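# Stack green block on the blue octagon's peg

## Task

Slide the green block down over the peg that already carries the blue eight-sided piece so that it sits on top of the blue piece. Finish with both hands released and clear, so no part of the robot is in contact with the board or with any piece.

## Robot and tools

Robot: two arms, left_arm and right_arm, each ending in an identical five-finger right hand (not mirrored, so axes and numbers mean the same on both). Calibrated bases in the scene frame: left_arm at (-0.053, +0.643, +0.001) m, right_arm at (-0.036, -0.547, -0.001) m. A post stands behind the arms and a camera stand sits between them, just behind the bases; do not hit either.

Frame: the scene frame has its origin at table-top height midway between the nominal bases, +x pointing out over the table, +z up, and +y toward the left_arm side. Positions are in metres, quaternions are wxyz, velocities in m/s and rad/s. Reported poses can be a few centimetres off.

Hand point: a point 0.05 m in front of the palm, 0.15 m out from the wrist flange. Its +z runs along the straight fingers, +y points out of the palm, +x runs across the palm away from the thumb. Straight fingertips reach 0.06 to 0.07 m past the point along +z and lie 0.06 m behind it along -y. A wrist bracket on the little-finger side can strike things, and with fingers level the wrist may hang well below the hand point.

Row layout (28 numbers, each in [-1, 1], always both arms): left dx, dy, dz, rx, ry, rz, then left little, ring, middle, index, thumb_bend, thumb_turn, force_limit, speed; then the same 14 for the right arm. The six pose numbers are an offset (not a pose) measured from that arm's Hand target at the start of the action or move, along scene axes; 1.0 equals 0.6 m or 180 degrees, and rx, ry, rz form one rotation vector about the hand point. Repeating an offset moves the arm again. All six zeros means ask nothing new of that arm. The six finger numbers are absolute targets: -1 open/straight, +1 closed; thumb_turn -1 is beside the palm, +1 is in front opposite the fingers. force_limit maps -1..+1 to about 0..10 N at the fingertip (0..15 N for the two thumb motors). speed maps -1 (nearly still) to +0.48 (full) and stays full up to +1. No hand number means 'unchanged': to keep a hand as it is, resend the eight hand numbers of the last row actually run for it; if none has run yet, send hand_measured plus hand_force_limit and hand_speed.

execute_actions: actions is a list of actions; each action is a table of up to 15 rows, one row per 1/30 s step; a shorter table repeats its final row to step 15. Every row counts from the action's start pose. cameras optionally lists camera names (["all"] or [] allowed). An empty actions list returns images.

move: target is one row or a list of up to 15 rows, every one offset from the same starting Hand targets. speed is the path's top speed in m/s, 0.002 to 3.2 (default 0.25), turns capped at twice that in rad/s; one value or one per target. blend rounds corners, in metres (0 = stop at each). stop_force (N, 4 to 120, shared by both arms) ends an arm's path when its wrist sensor feels that much push against the motion; go slowly (about 0.005 m/s) for gentle contact; the tool numbers must be the same in every target then. zero (bool, with stop_force) re-zeroes before the move. blocking=false returns early, not allowed with stop_force. Moves do not avoid obstacles or the other arm; total time is capped at 10 s. The result adds a 'move:' line: done, off_target, moving, held or fault, plus limits=paced (pose clipped) or limits=held (steps withheld).

wait: seconds 0 to 3600; sends nothing new. stop: brakes a running move. zoom_image: camera (cam_head_left, cam_head_right, cam_high, cam_left_wrist, cam_right_wrist) and region [x0, y0, x1, y1] in pixels, at most 504 by 504, from the newest images. show_instructions: shows the reference image. zero_wrist_force: arm = left_arm or right_arm. finished_scene: optional scene = 1; ends for good.

Results: per arm end_effector_position, end_effector_quat_wxyz, velocities, Hand target (the commanded pose that next offsets count from; the hand often rests slightly short, so send the gap as an offset), joint positions and torques, Wrist force and Wrist torque in the hand's own axes plus a peak line, and per hand hand_measured, hand_stopped_by (moving, target, force, stalled, fault), hand_load_n (positive when the finger is pushed open; near 0 after a lost grip), hand_force_limit, hand_speed. A MOTOR HOT line warns of overheating.

Motion notes: commanded orientation is clipped to within 32 degrees of the measured one each step; big turns may shift the hand point about 2 cm. An arm near its first joint's axis can swing suddenly; a move that would put the wrist too close is refused.

Gripping: with the thumb turned in, thumb and fingers enclose objects roughly 0.035 to 0.065 m thick; thumb tip against index pad holds light items. Close gently at speed -0.94 or lower. Resending the same numbers keeps a grip; open beyond hand_measured to loosen.

Avoid: a net force near 150 N or joint torque at its limit stops the arm for 10 s; pressing a little past a firm contact can do it. Do not let the arms or hands press on each other. Do not drop the block even a few millimetres, release it while moving, slam, or let anything leave the table. Before finishing, open both hands and lift clear of the board and pieces.

Each tool is called after "Call:" as name(argument=value, ...), one argument or row to a line, values as JSON.

Reference images:

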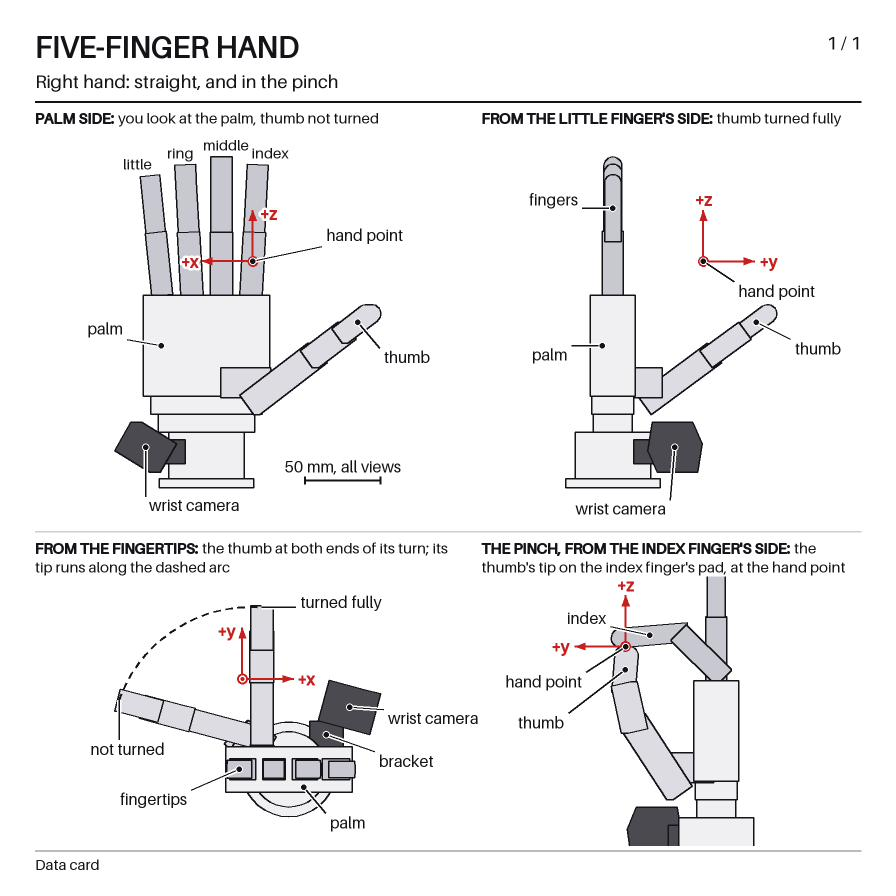

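## Session

Call:
execute_actions(
  actions=[],
)

Scene clock: 0.00 s.
left_arm: end_effector_position=(+0.5953, +0.6001, +0.3161) hand_measured=(-1.000, -1.000, -1.000, -1.000, -1.000, -1.000) hand_load_n=(+0.5, +0.0, +0.0, +0.0, +0.0, +0.0) hand_stopped_by=(target, target, target, target, target, target) hand_force_limit=0.00 hand_speed=-0.80 end_effector_quat_wxyz=(-0.222, -0.542, +0.750, +0.305) | right_arm: end_effector_position=(+0.6395, +0.0537, +0.1884) hand_measured=(-1.000, -1.000, -1.000, -1.000, -1.000, -1.000) hand_load_n=(+0.0, +0.0, +0.0, +0.0, +0.0, +0.0) hand_stopped_by=(target, target, target, target, target, target) hand_force_limit=0.00 hand_speed=-0.80 end_effector_quat_wxyz=(-0.116, +0.951, -0.253, +0.137)
Joint positions: left_arm=[-0.397 -0.814 1.258 1.9 1.608 -3.176] | right_arm=[0.554 -0.829 1.054 0.987 1.608 -3.651]
Joint velocities: within noise
Joint torques (N m): no reading
Wrist force (N): no reading
Wrist torque (N m): no reading
Wrist force, peak (N): no reading
Hand target: left_arm +0.5953, +0.6001, +0.3161; -0.222, -0.542, +0.750, +0.305 | right_arm +0.6395, +0.0537, +0.1884; -0.116, +0.951, -0.253, +0.137

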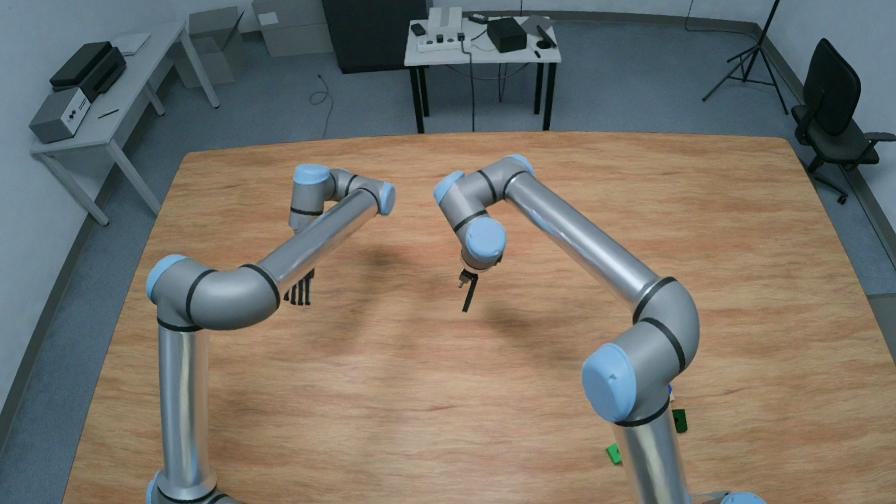

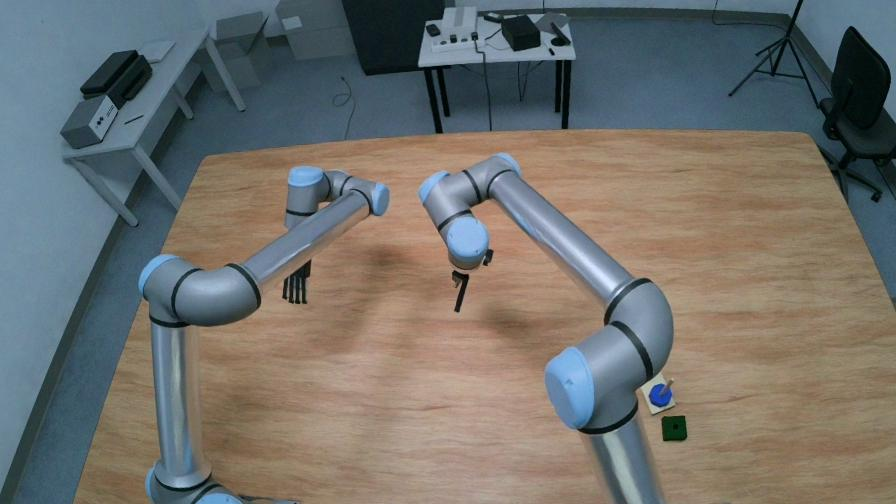

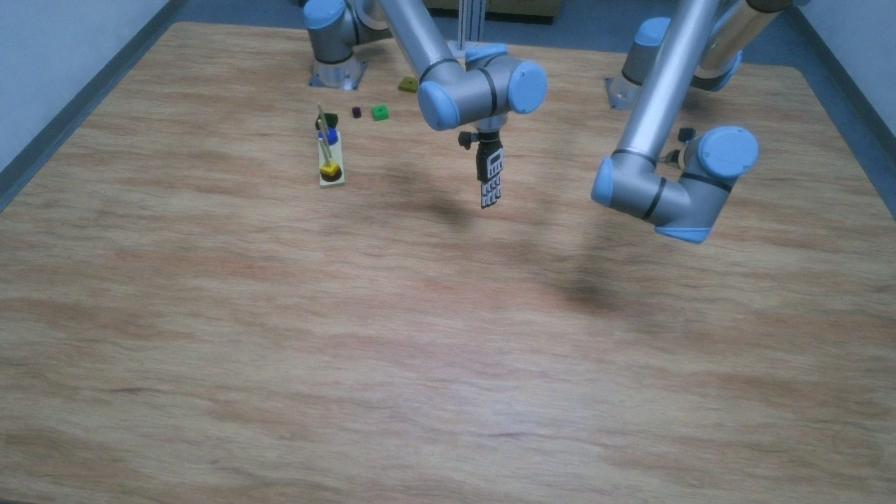

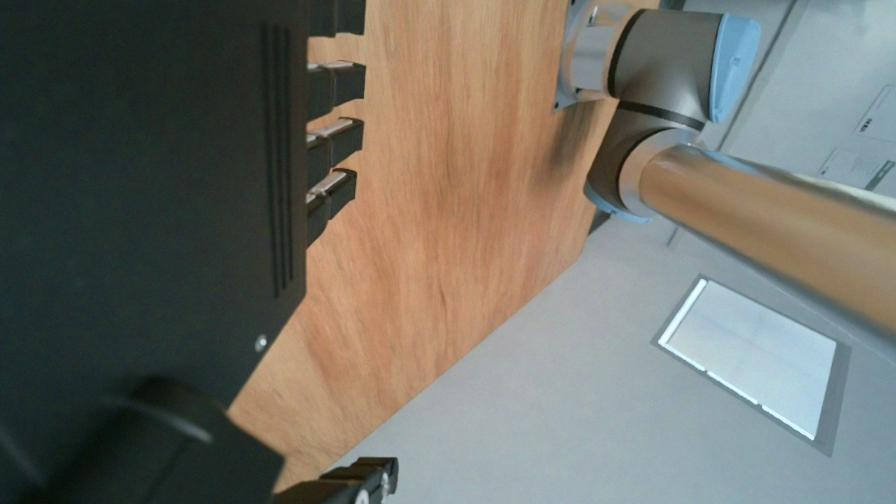

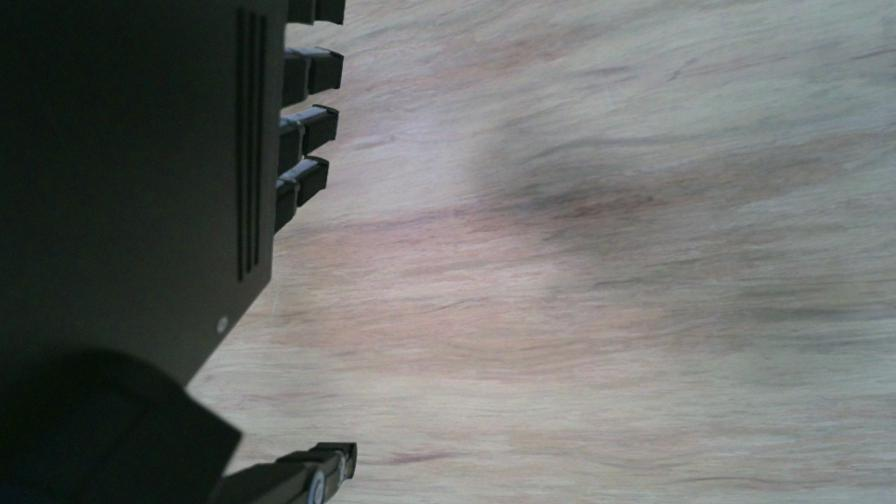

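Call:
zoom_image(
  camera="cam_high",
  region=[280, 60, 440, 200],
)

Call:
zoom_image(
  camera="cam_head_right",
  region=[560, 340, 760, 504],
)

Call:
zoom_image(
  camera="cam_head_left",
  region=[560, 340, 760, 504],
)

Scaled by 3.150 from the camera's image (finer frame: 1280x720).

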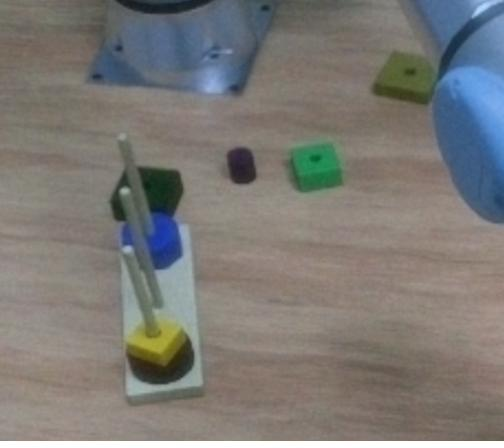

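Scaled by 2.520 from the camera's image (finer frame: 1280x720).

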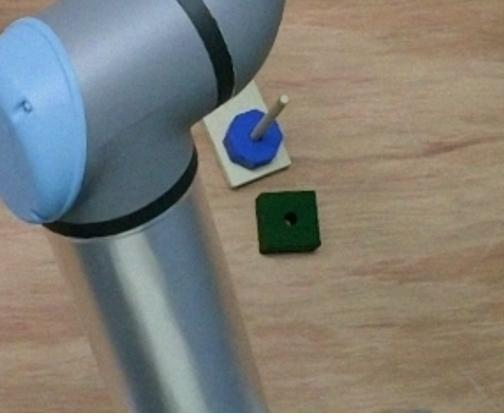

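Scaled by 2.520 from the camera's image (finer frame: 1280x720).

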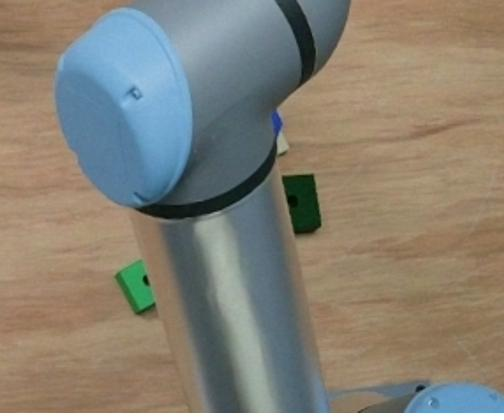

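Call:
move(
  target=[0,0,0,0,0,0,-1,-1,-1,-1,-1,-1,0,-0.8,-0.5167,-0.59,0.35,0,0,0,-1,-1,-1,-1,-1,-1,0,-0.8],
  cameras=["all"],
)

Scene clock: 223.77 s.
left_arm: end_effector_position=(+0.5953, +0.6001, +0.3161) hand_measured=(-1.000, -1.000, -1.000, -1.000, -1.000, -1.000) hand_load_n=(+0.0, +0.0, +0.0, +0.0, +0.0, +0.0) hand_stopped_by=(target, target, target, target, target, target) hand_force_limit=0.00 hand_speed=-0.80 end_effector_quat_wxyz=(-0.222, -0.542, +0.750, +0.305) | right_arm: end_effector_position=(+0.3295, -0.3002, +0.3984) hand_measured=(-1.000, -1.000, -1.000, -1.000, -1.000, -1.000) hand_load_n=(+0.0, +0.0, +0.0, -0.5, +0.0, +0.0) hand_stopped_by=(target, target, target, target, target, target) hand_force_limit=0.00 hand_speed=-0.80 end_effector_quat_wxyz=(-0.116, +0.951, -0.253, +0.137)
Joint positions: left_arm=[-0.397 -0.814 1.258 1.9 1.608 -3.176] | right_arm=[0.198 -1.704 1.834 1.091 1.483 -3.985]
Joint torques (N m): left_arm=[-2.02 -98 -35.46 3.87 0.15 0.43] | right_arm=[-13.42 -41.05 -38.05 4.47 2.06 -0.93]
Wrist force (N): left_arm=[0.6 0.3 -0.5] | right_arm=[-0.1 -0.4 0.2]
Wrist torque (N m): left_arm=[0.08 -0.06 0.05] | right_arm=[-0.06 -0.05 -0.15]
Wrist force, peak (N): left_arm=[1.1 0.1 0.6] | right_arm=[0.5 -2.0 2.5]
Hand target: left_arm +0.5953, +0.6001, +0.3161; -0.222, -0.542, +0.750, +0.305 | right_arm +0.3294, -0.3003, +0.3984; -0.116, +0.951, -0.253, +0.137
Off the commanded pose: left_arm 0.000 m, 0 deg | right_arm 0.000 m, 0 deg.
move: done
cam_right_wrist: T_world_to_cam=[[-0.18854, -0.96169, -0.19903, -0.14949], [-0.96241, 0.14058, 0.23239, 0.26992], [-0.19551, 0.23536, -0.95204, 0.62936]] pos_world=[0.35463, -0.32984, 0.50669]

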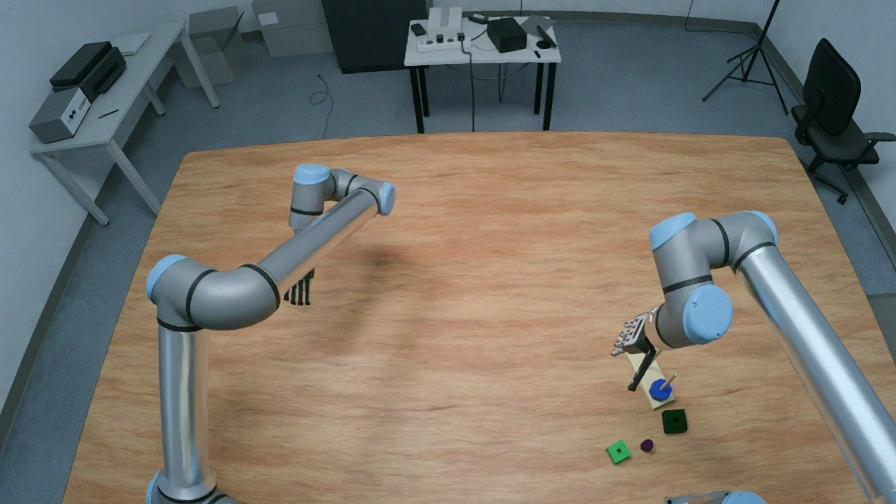

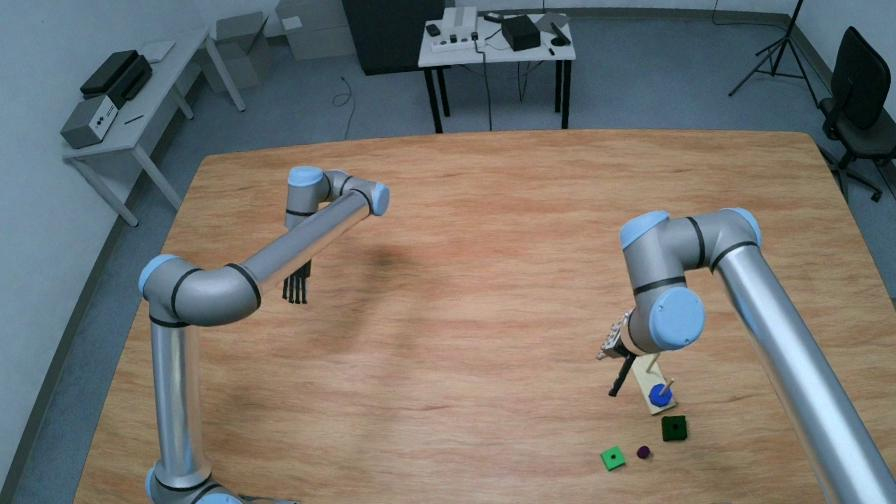

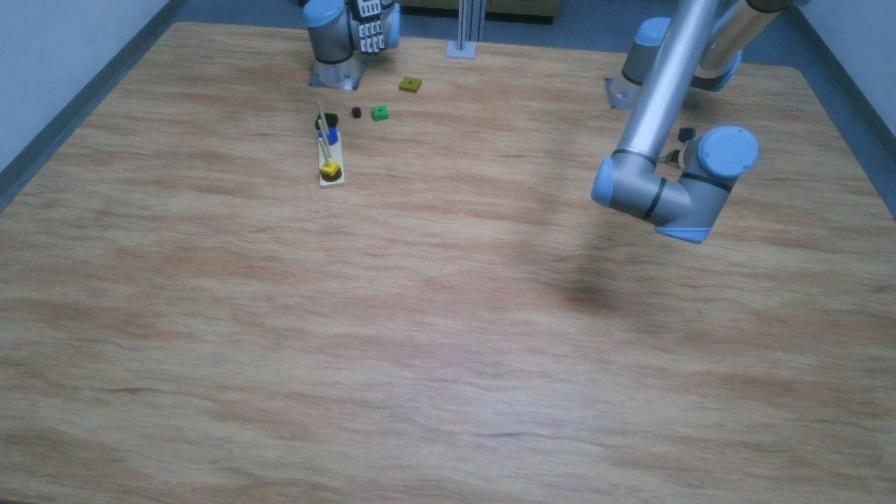

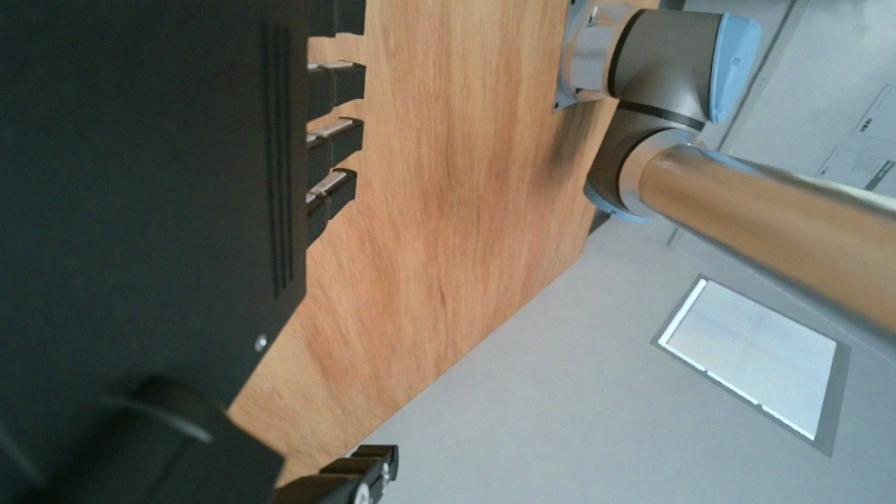

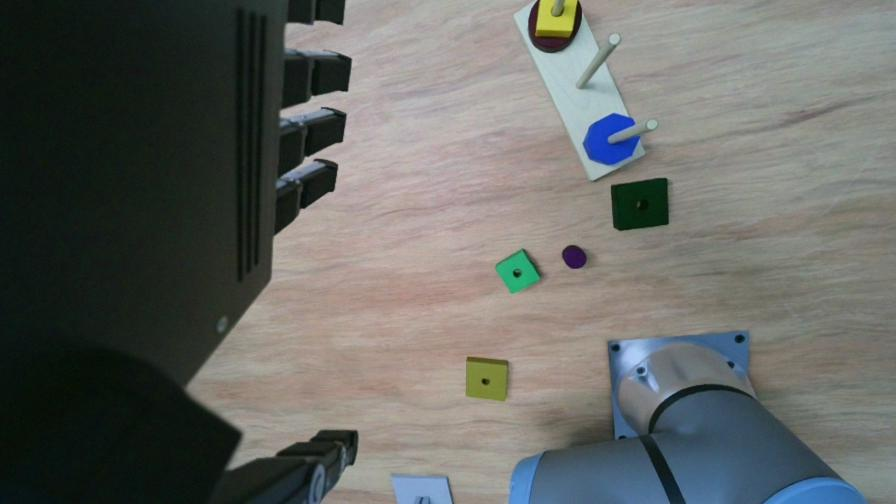

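Call:
zoom_image(
  camera="cam_right_wrist",
  region=[460, 160, 700, 420],
)

Call:
zoom_image(
  camera="cam_right_wrist",
  region=[490, 0, 690, 200],
)

Call:
zoom_image(
  camera="cam_head_left",
  region=[580, 340, 720, 480],
)

Call:
zoom_image(
  camera="cam_head_right",
  region=[580, 340, 720, 480],
)

Scaled by 1.938 from the camera's image (finer frame: 1280x720).

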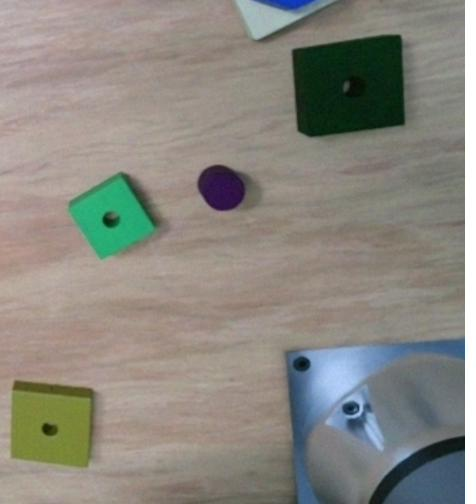

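Scaled by 2.520 from the camera's image (finer frame: 1280x720).

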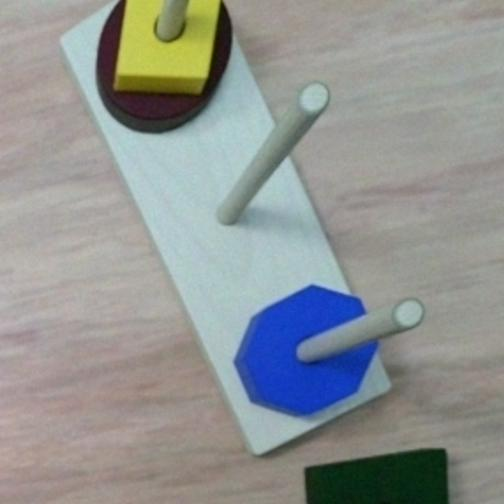

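Scaled by 3.600 from the camera's image (finer frame: 1280x720).

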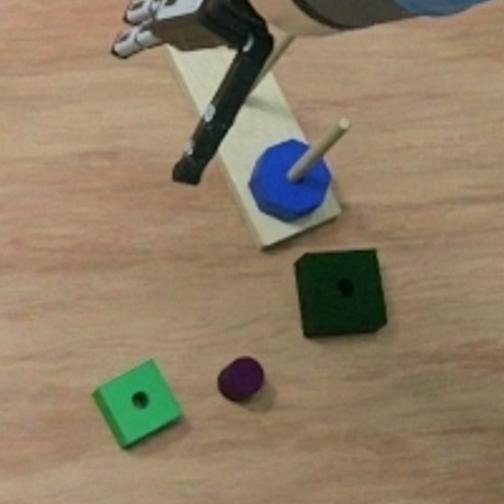

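Scaled by 3.600 from the camera's image (finer frame: 1280x720).

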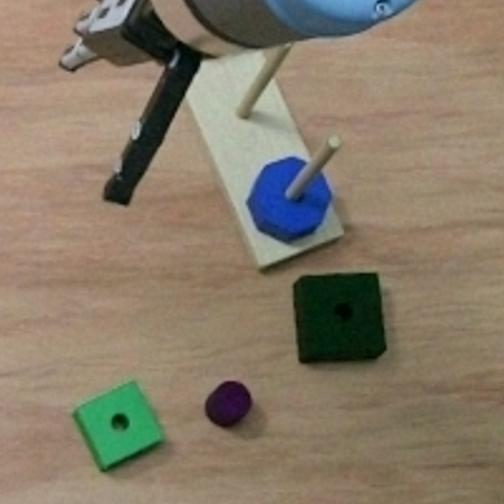

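Call:
move(
  target=[
    [0,0,0,0,0,0,-1,-1,-1,-1,-1,-1,0,-0.8,0.284,-0.416,0.086,0,0,0,-1,-1,-1,-1,-1,-1,0,-0.8],
    [0,0,0,0,0,0,-1,-1,-1,-1,-1,-1,0,-0.8,0.0843,-0.8328,-0.197,0.278,-0.0415,-0.0673,-1,-1,-1,-1,-1,-1,0,-0.8],
  ],
  blend=0.08,
  cameras=["all"],
)

Scene clock: 679.03 s.
left_arm: end_effector_position=(+0.5953, +0.6001, +0.3161) hand_measured=(-1.000, -1.000, -1.000, -1.000, -1.000, -1.000) hand_load_n=(+0.0, +0.0, +0.0, +0.0, -0.5, +0.0) hand_stopped_by=(target, target, target, target, target, target) hand_force_limit=0.00 hand_speed=-0.80 end_effector_quat_wxyz=(-0.222, -0.542, +0.750, +0.305) | right_arm: end_effector_position=(+0.3800, -0.7999, +0.2802) hand_measured=(-1.000, -1.000, -1.000, -1.000, -1.000, -1.000) hand_load_n=(+0.0, +0.0, +0.0, +0.0, +0.0, -0.5) hand_stopped_by=(target, target, target, target, target, target) hand_force_limit=0.00 hand_speed=-0.80 end_effector_quat_wxyz=(-0.507, +0.771, -0.375, +0.088)
Joint positions: left_arm=[-0.397 -0.814 1.258 1.9 1.608 -3.176] | right_arm=[-1.251 -1.235 2.006 1.638 0.78 -5.432]
Joint torques (N m): left_arm=[-2.3 -98.66 -35.32 3.76 0.13 0.18] | right_arm=[-12.78 -32.8 -33.56 5.37 1.63 -1.63]
Wrist force (N): left_arm=[0.5 0.3 -0.5] | right_arm=[-0.1 -0.2 0.5]
Wrist torque (N m): left_arm=[0.07 -0.05 0.04] | right_arm=[-0.03 -0.01 -0.13]
Wrist force, peak (N): left_arm=[0.8 0.1 -1.0] | right_arm=[-2.7 -1.1 1.1]
Hand target: left_arm +0.5953, +0.6001, +0.3161; -0.222, -0.542, +0.750, +0.305 | right_arm +0.3800, -0.8000, +0.2802; -0.507, +0.771, -0.375, +0.088
Off the commanded pose: left_arm 0.000 m, 0 deg | right_arm 0.000 m, 0 deg.
move: done
cam_right_wrist: T_world_to_cam=[[-0.26898, -0.40664, -0.8731, 0.01933], [-0.96266, 0.14225, 0.23032, 0.41827], [0.03054, 0.90245, -0.42972, 0.94576]] pos_world=[0.37897, -0.90513, 0.32695]

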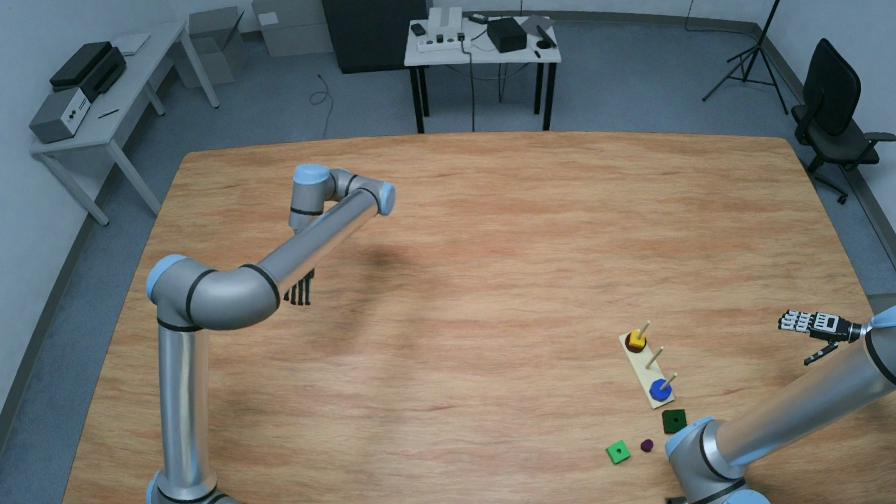

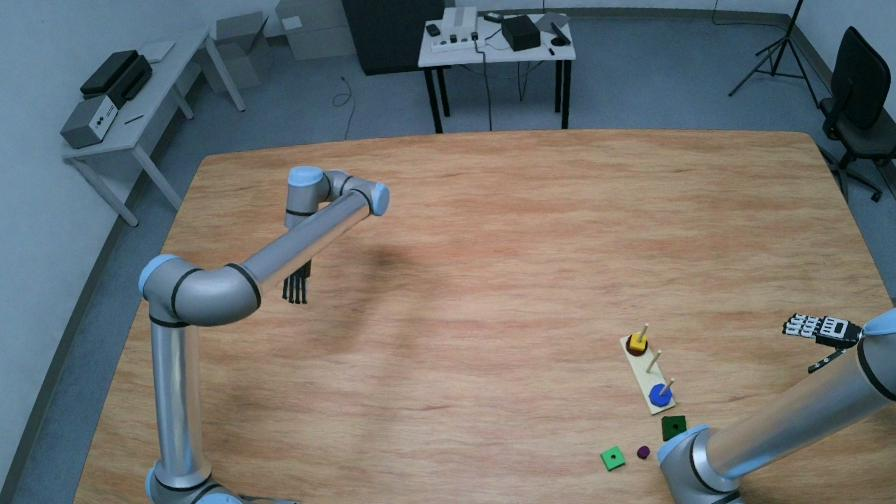

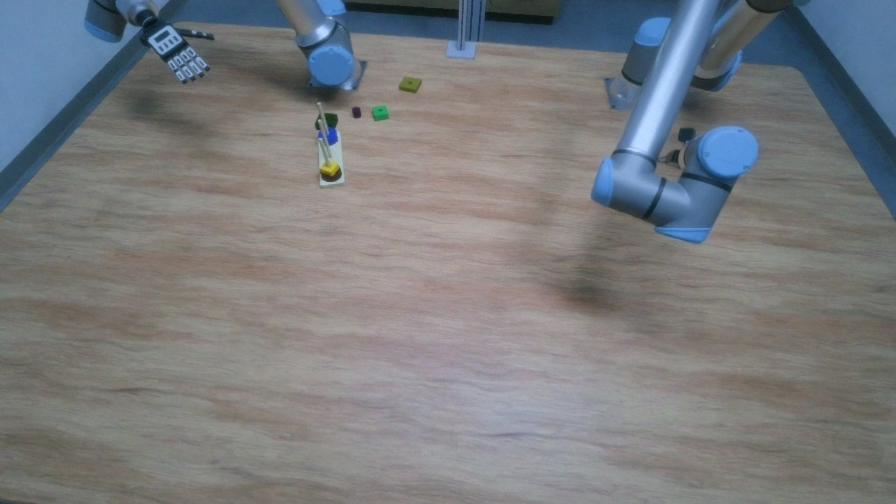

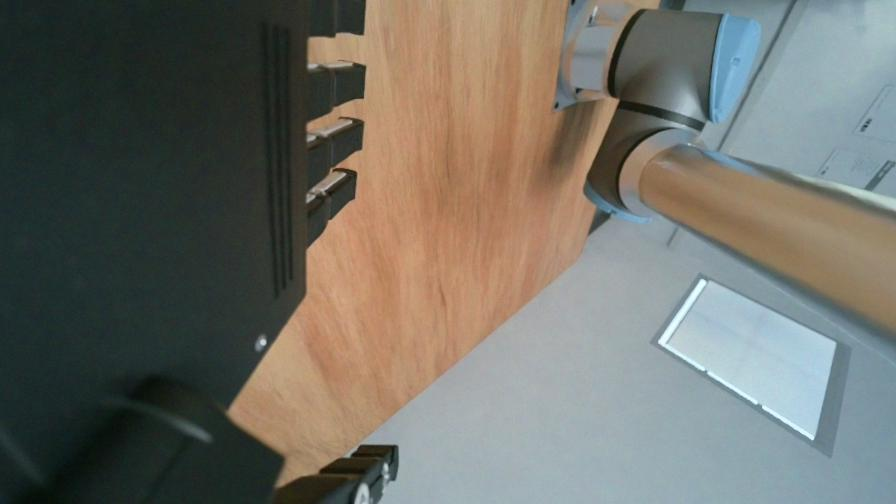

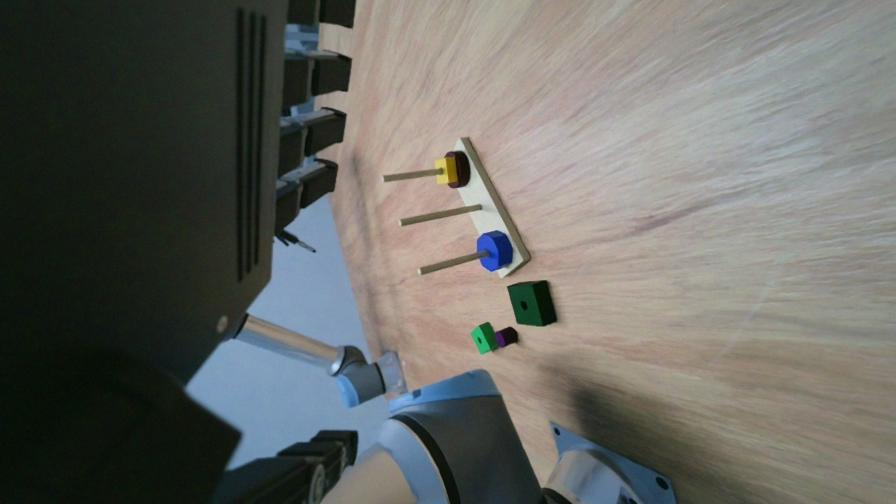

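Call:
zoom_image(
  camera="cam_right_wrist",
  region=[370, 120, 590, 370],
)

Call:
zoom_image(
  camera="cam_head_right",
  region=[590, 310, 710, 480],
)

Scaled by 2.016 from the camera's image (finer frame: 1280x720).

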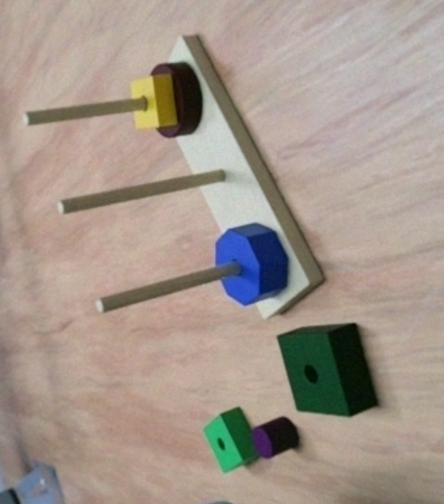

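Scaled by 2.965 from the camera's image (finer frame: 1280x720).

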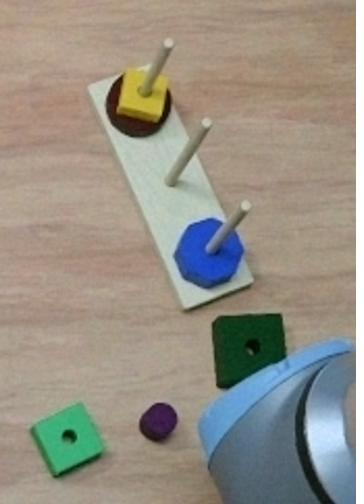

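Call:
move(
  target=[-0.409,-0.75,0.0565,-0.4908,-0.2022,0.0932,-1,-1,-1,-0.6,-1,0.78,-0.2,-0.5,0,0,0,0,0,0,-1,-1,-1,-1,-1,-1,0,-0.8],
  cameras=["all"],
)

Scene clock: 734.83 s.
left_arm: end_effector_position=(+0.3499, +0.1501, +0.3500) hand_measured=(-1.000, -1.000, -1.000, -0.600, -1.000, +0.780) hand_load_n=(+0.0, +0.0, +0.0, +0.0, -0.5, +0.0) hand_stopped_by=(target, target, target, target, target, target) hand_force_limit=-0.20 hand_speed=-0.50 end_effector_quat_wxyz=(-0.346, -0.391, +0.698, -0.491) | right_arm: end_effector_position=(+0.3800, -0.8000, +0.2802) hand_measured=(-1.000, -1.000, -1.000, -1.000, -1.000, -1.000) hand_load_n=(+0.0, +0.0, +0.0, +0.0, +0.0, +0.0) hand_stopped_by=(target, target, target, target, target, target) hand_force_limit=0.00 hand_speed=-0.80 end_effector_quat_wxyz=(-0.507, +0.771, -0.375, +0.088)
Joint positions: left_arm=[-0.863 -1.538 1.91 0.038 2.368 -3.965] | right_arm=[-1.251 -1.235 2.006 1.638 0.78 -5.432]
Joint torques (N m): left_arm=[-15.02 -54.02 -45.43 -1.92 -0.3 -1.89] | right_arm=[-15.24 -35.79 -33.39 5.64 1.67 -2.09]
Wrist force (N): left_arm=[-0.2 1.8 -0.6] | right_arm=[-0.2 -0.2 0.4]
Wrist torque (N m): left_arm=[0.14 -0.01 -0.05] | right_arm=[-0.03 0.01 -0.14]
Wrist force, peak (N): left_arm=[0.7 1.9 0.8] | right_arm=[-0.5 -0.4 0.8]
Hand target: left_arm +0.3499, +0.1501, +0.3500; -0.346, -0.391, +0.698, -0.491 | right_arm +0.3800, -0.8000, +0.2802; -0.507, +0.771, -0.375, +0.088
Off the commanded pose: left_arm 0.000 m, 0 deg | right_arm 0.000 m, 0 deg.
move: done
cam_left_wrist: T_world_to_cam=[[-0.96467, 0.1325, -0.22773, 0.40443], [0.25443, 0.69299, -0.67456, 0.04365], [0.06843, -0.70867, -0.70221, 0.44374]] pos_world=[0.34867, 0.23063, 0.43314]
cam_right_wrist: T_world_to_cam=[[-0.26885, -0.40658, -0.87316, 0.01936], [-0.9627, 0.14217, 0.23022, 0.41825], [0.03054, 0.90248, -0.42964, 0.94577]] pos_world=[0.37897, -0.90513, 0.32695]

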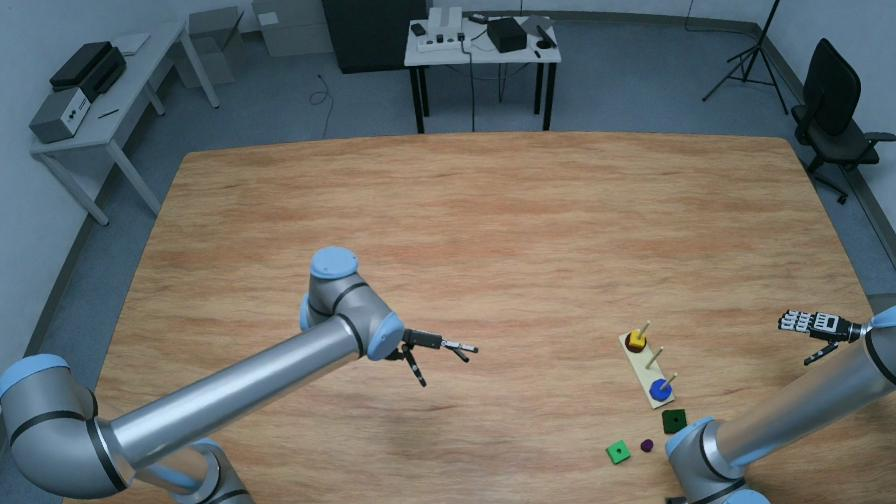

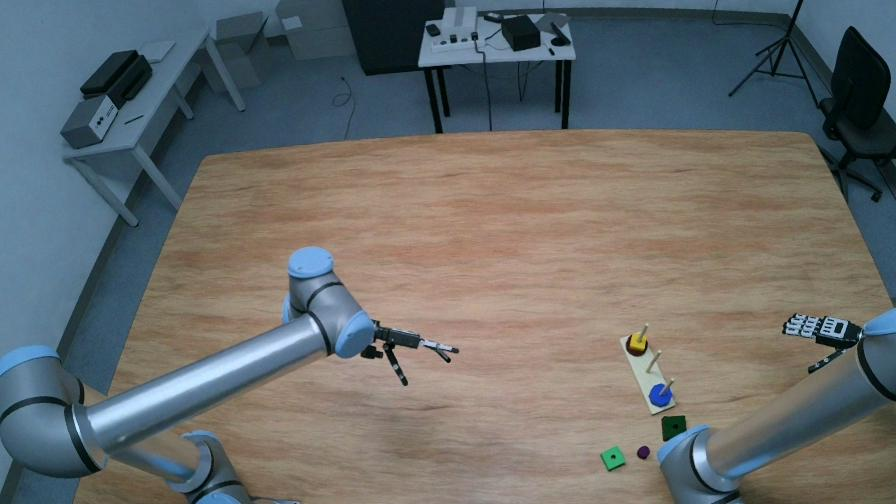

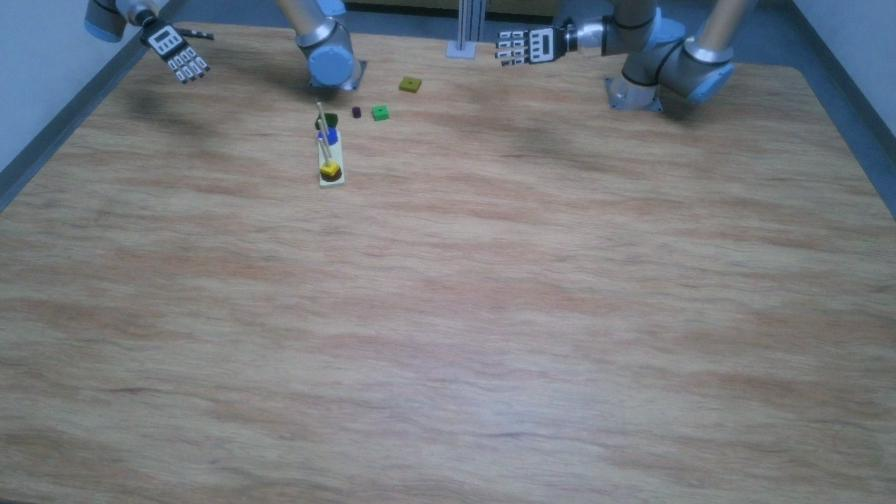

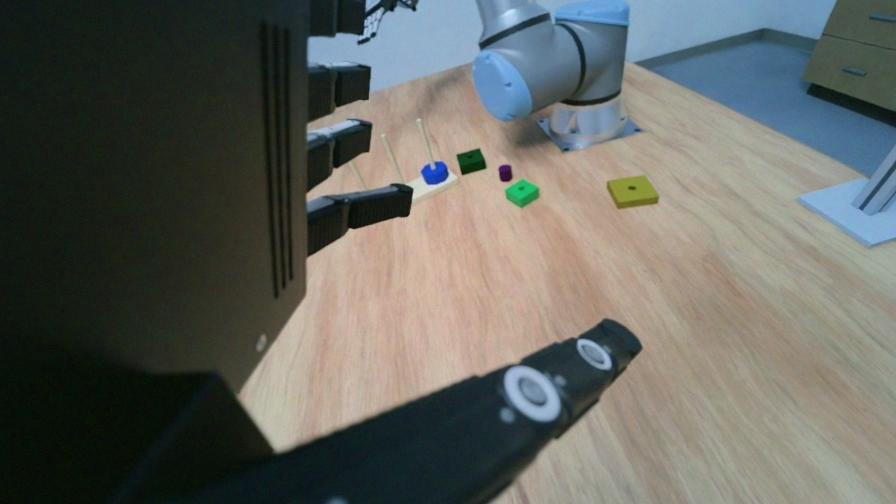

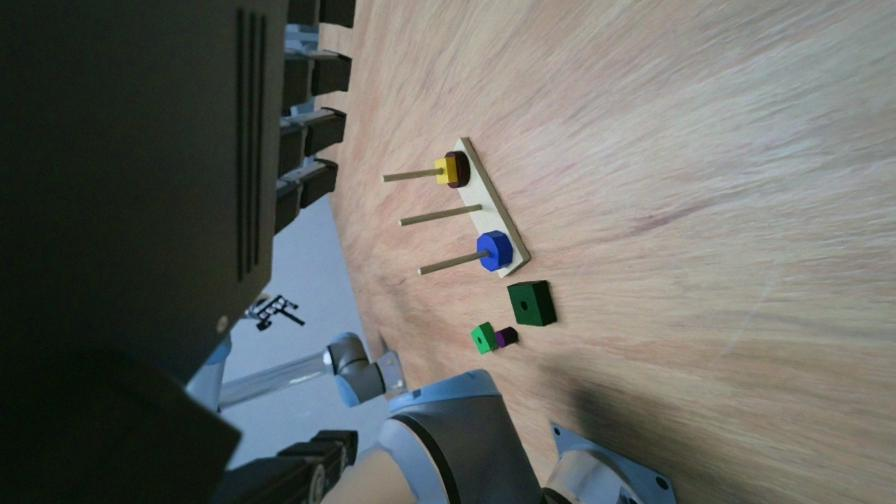

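Call:
move(
  target=[-0.24,-0.517,-0.267,0,0,0,-1,-1,-1,-0.6,-1,0.78,-0.2,-0.5,0,0,0,0,0,0,-1,-1,-1,-1,-1,-1,0,-0.8],
  cameras=["cam_left_wrist","cam_head_left","cam_head_right"],
)

Call:
zoom_image(
  camera="cam_left_wrist",
  region=[380, 100, 640, 360],
)

Scene clock: 752.47 s.
left_arm: end_effector_position=(+0.2059, -0.1601, +0.1900) hand_measured=(-1.000, -1.000, -1.000, -0.600, -1.000, +0.780) hand_load_n=(+0.0, +0.0, +0.0, +0.0, +0.0, +0.0) hand_stopped_by=(target, target, target, target, target, target) hand_force_limit=-0.20 hand_speed=-0.50 end_effector_quat_wxyz=(-0.346, -0.391, +0.698, -0.491) | right_arm: end_effector_position=(+0.3800, -0.8000, +0.2802) hand_measured=(-1.000, -1.000, -1.000, -1.000, -1.000, -1.000) hand_load_n=(+0.0, +0.0, +0.0, -0.5, +0.0, -0.5) hand_stopped_by=(target, target, target, target, target, target) hand_force_limit=0.00 hand_speed=-0.80 end_effector_quat_wxyz=(-0.507, +0.771, -0.375, +0.088)
Joint positions: left_arm=[-1.35 -1.24 1.857 -0.317 1.909 -4.164] | right_arm=[-1.251 -1.235 2.006 1.638 0.78 -5.432]
Joint torques (N m): left_arm=[-14.57 -56.93 -23.72 -0.8 -0.61 2.35] | right_arm=[-13.33 -34.56 -33.64 5.5 1.65 -2.37]
Wrist force (N): left_arm=[-0.1 0.3 -0.2] | right_arm=[-0.2 -0.3 0.8]
Wrist torque (N m): left_arm=[-0.12 0.01 0.00] | right_arm=[-0.08 0.00 -0.14]
Wrist force, peak (N): left_arm=[0.2 0.4 -3.3] | right_arm=[-0.1 -0.7 0.8]
Hand target: left_arm +0.2059, -0.1601, +0.1898; -0.346, -0.391, +0.698, -0.491 | right_arm +0.3800, -0.8000, +0.2802; -0.507, +0.771, -0.375, +0.088
Off the commanded pose: left_arm 0.000 m, 0 deg | right_arm 0.000 m, 0 deg.
move: done
cam_left_wrist: T_world_to_cam=[[-0.96469, 0.1324, -0.22767, 0.27017], [0.25432, 0.6929, -0.67469, 0.18737], [0.06843, -0.70877, -0.70211, 0.12137]] pos_world=[0.20467, -0.07957, 0.27314]
Images, in order (width x height): cam_head_left 896x504, cam_head_right 896x504, cam_left_wrist 896x504.

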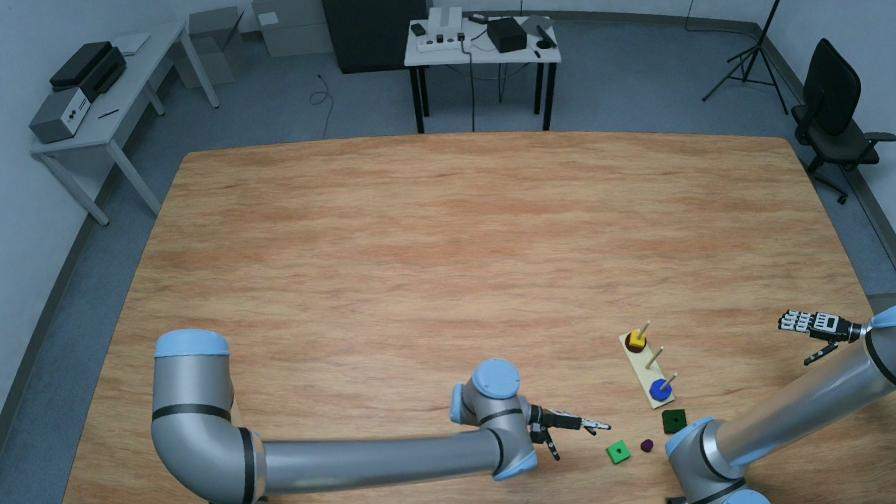

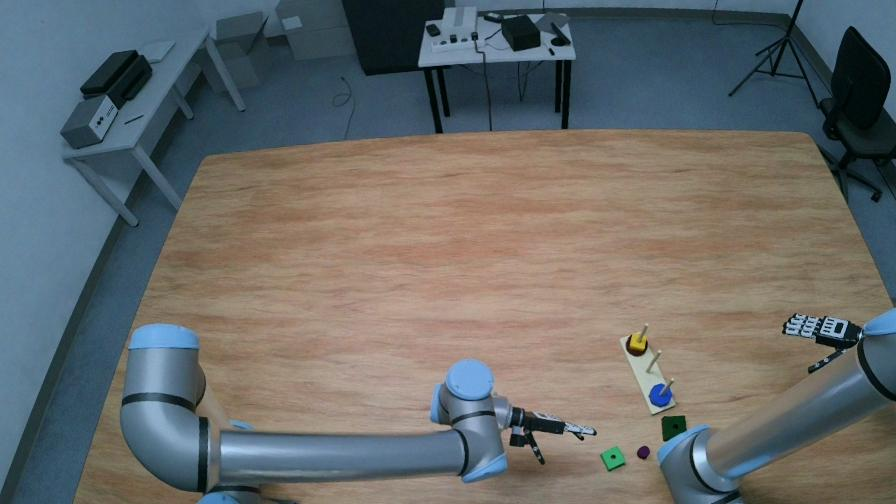

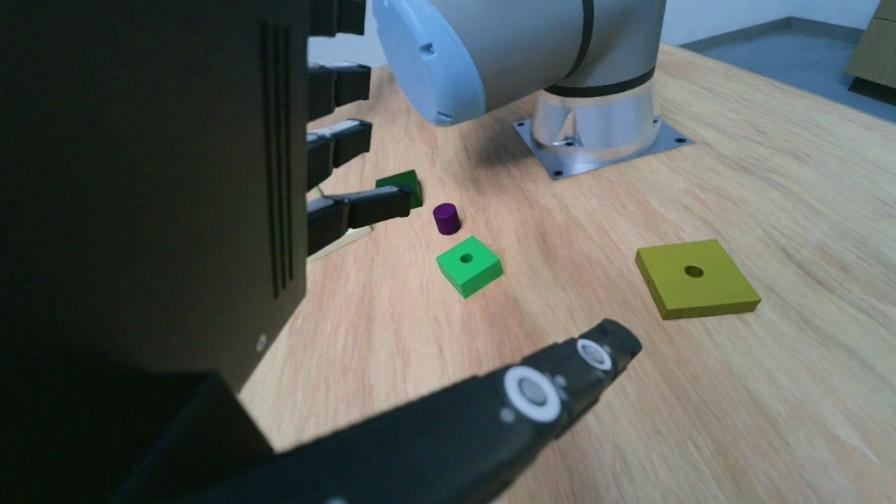

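Scaled by 1.938 from the camera's image (finer frame: 1280x720).

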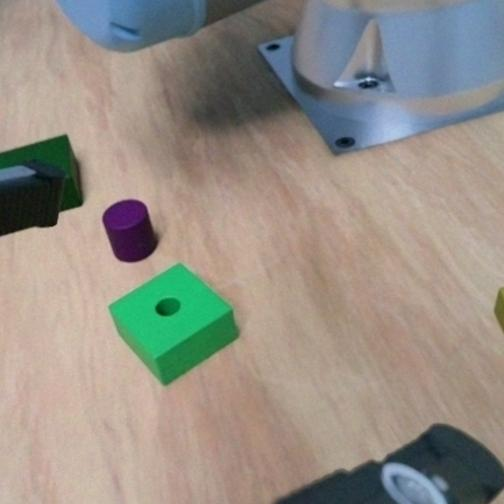

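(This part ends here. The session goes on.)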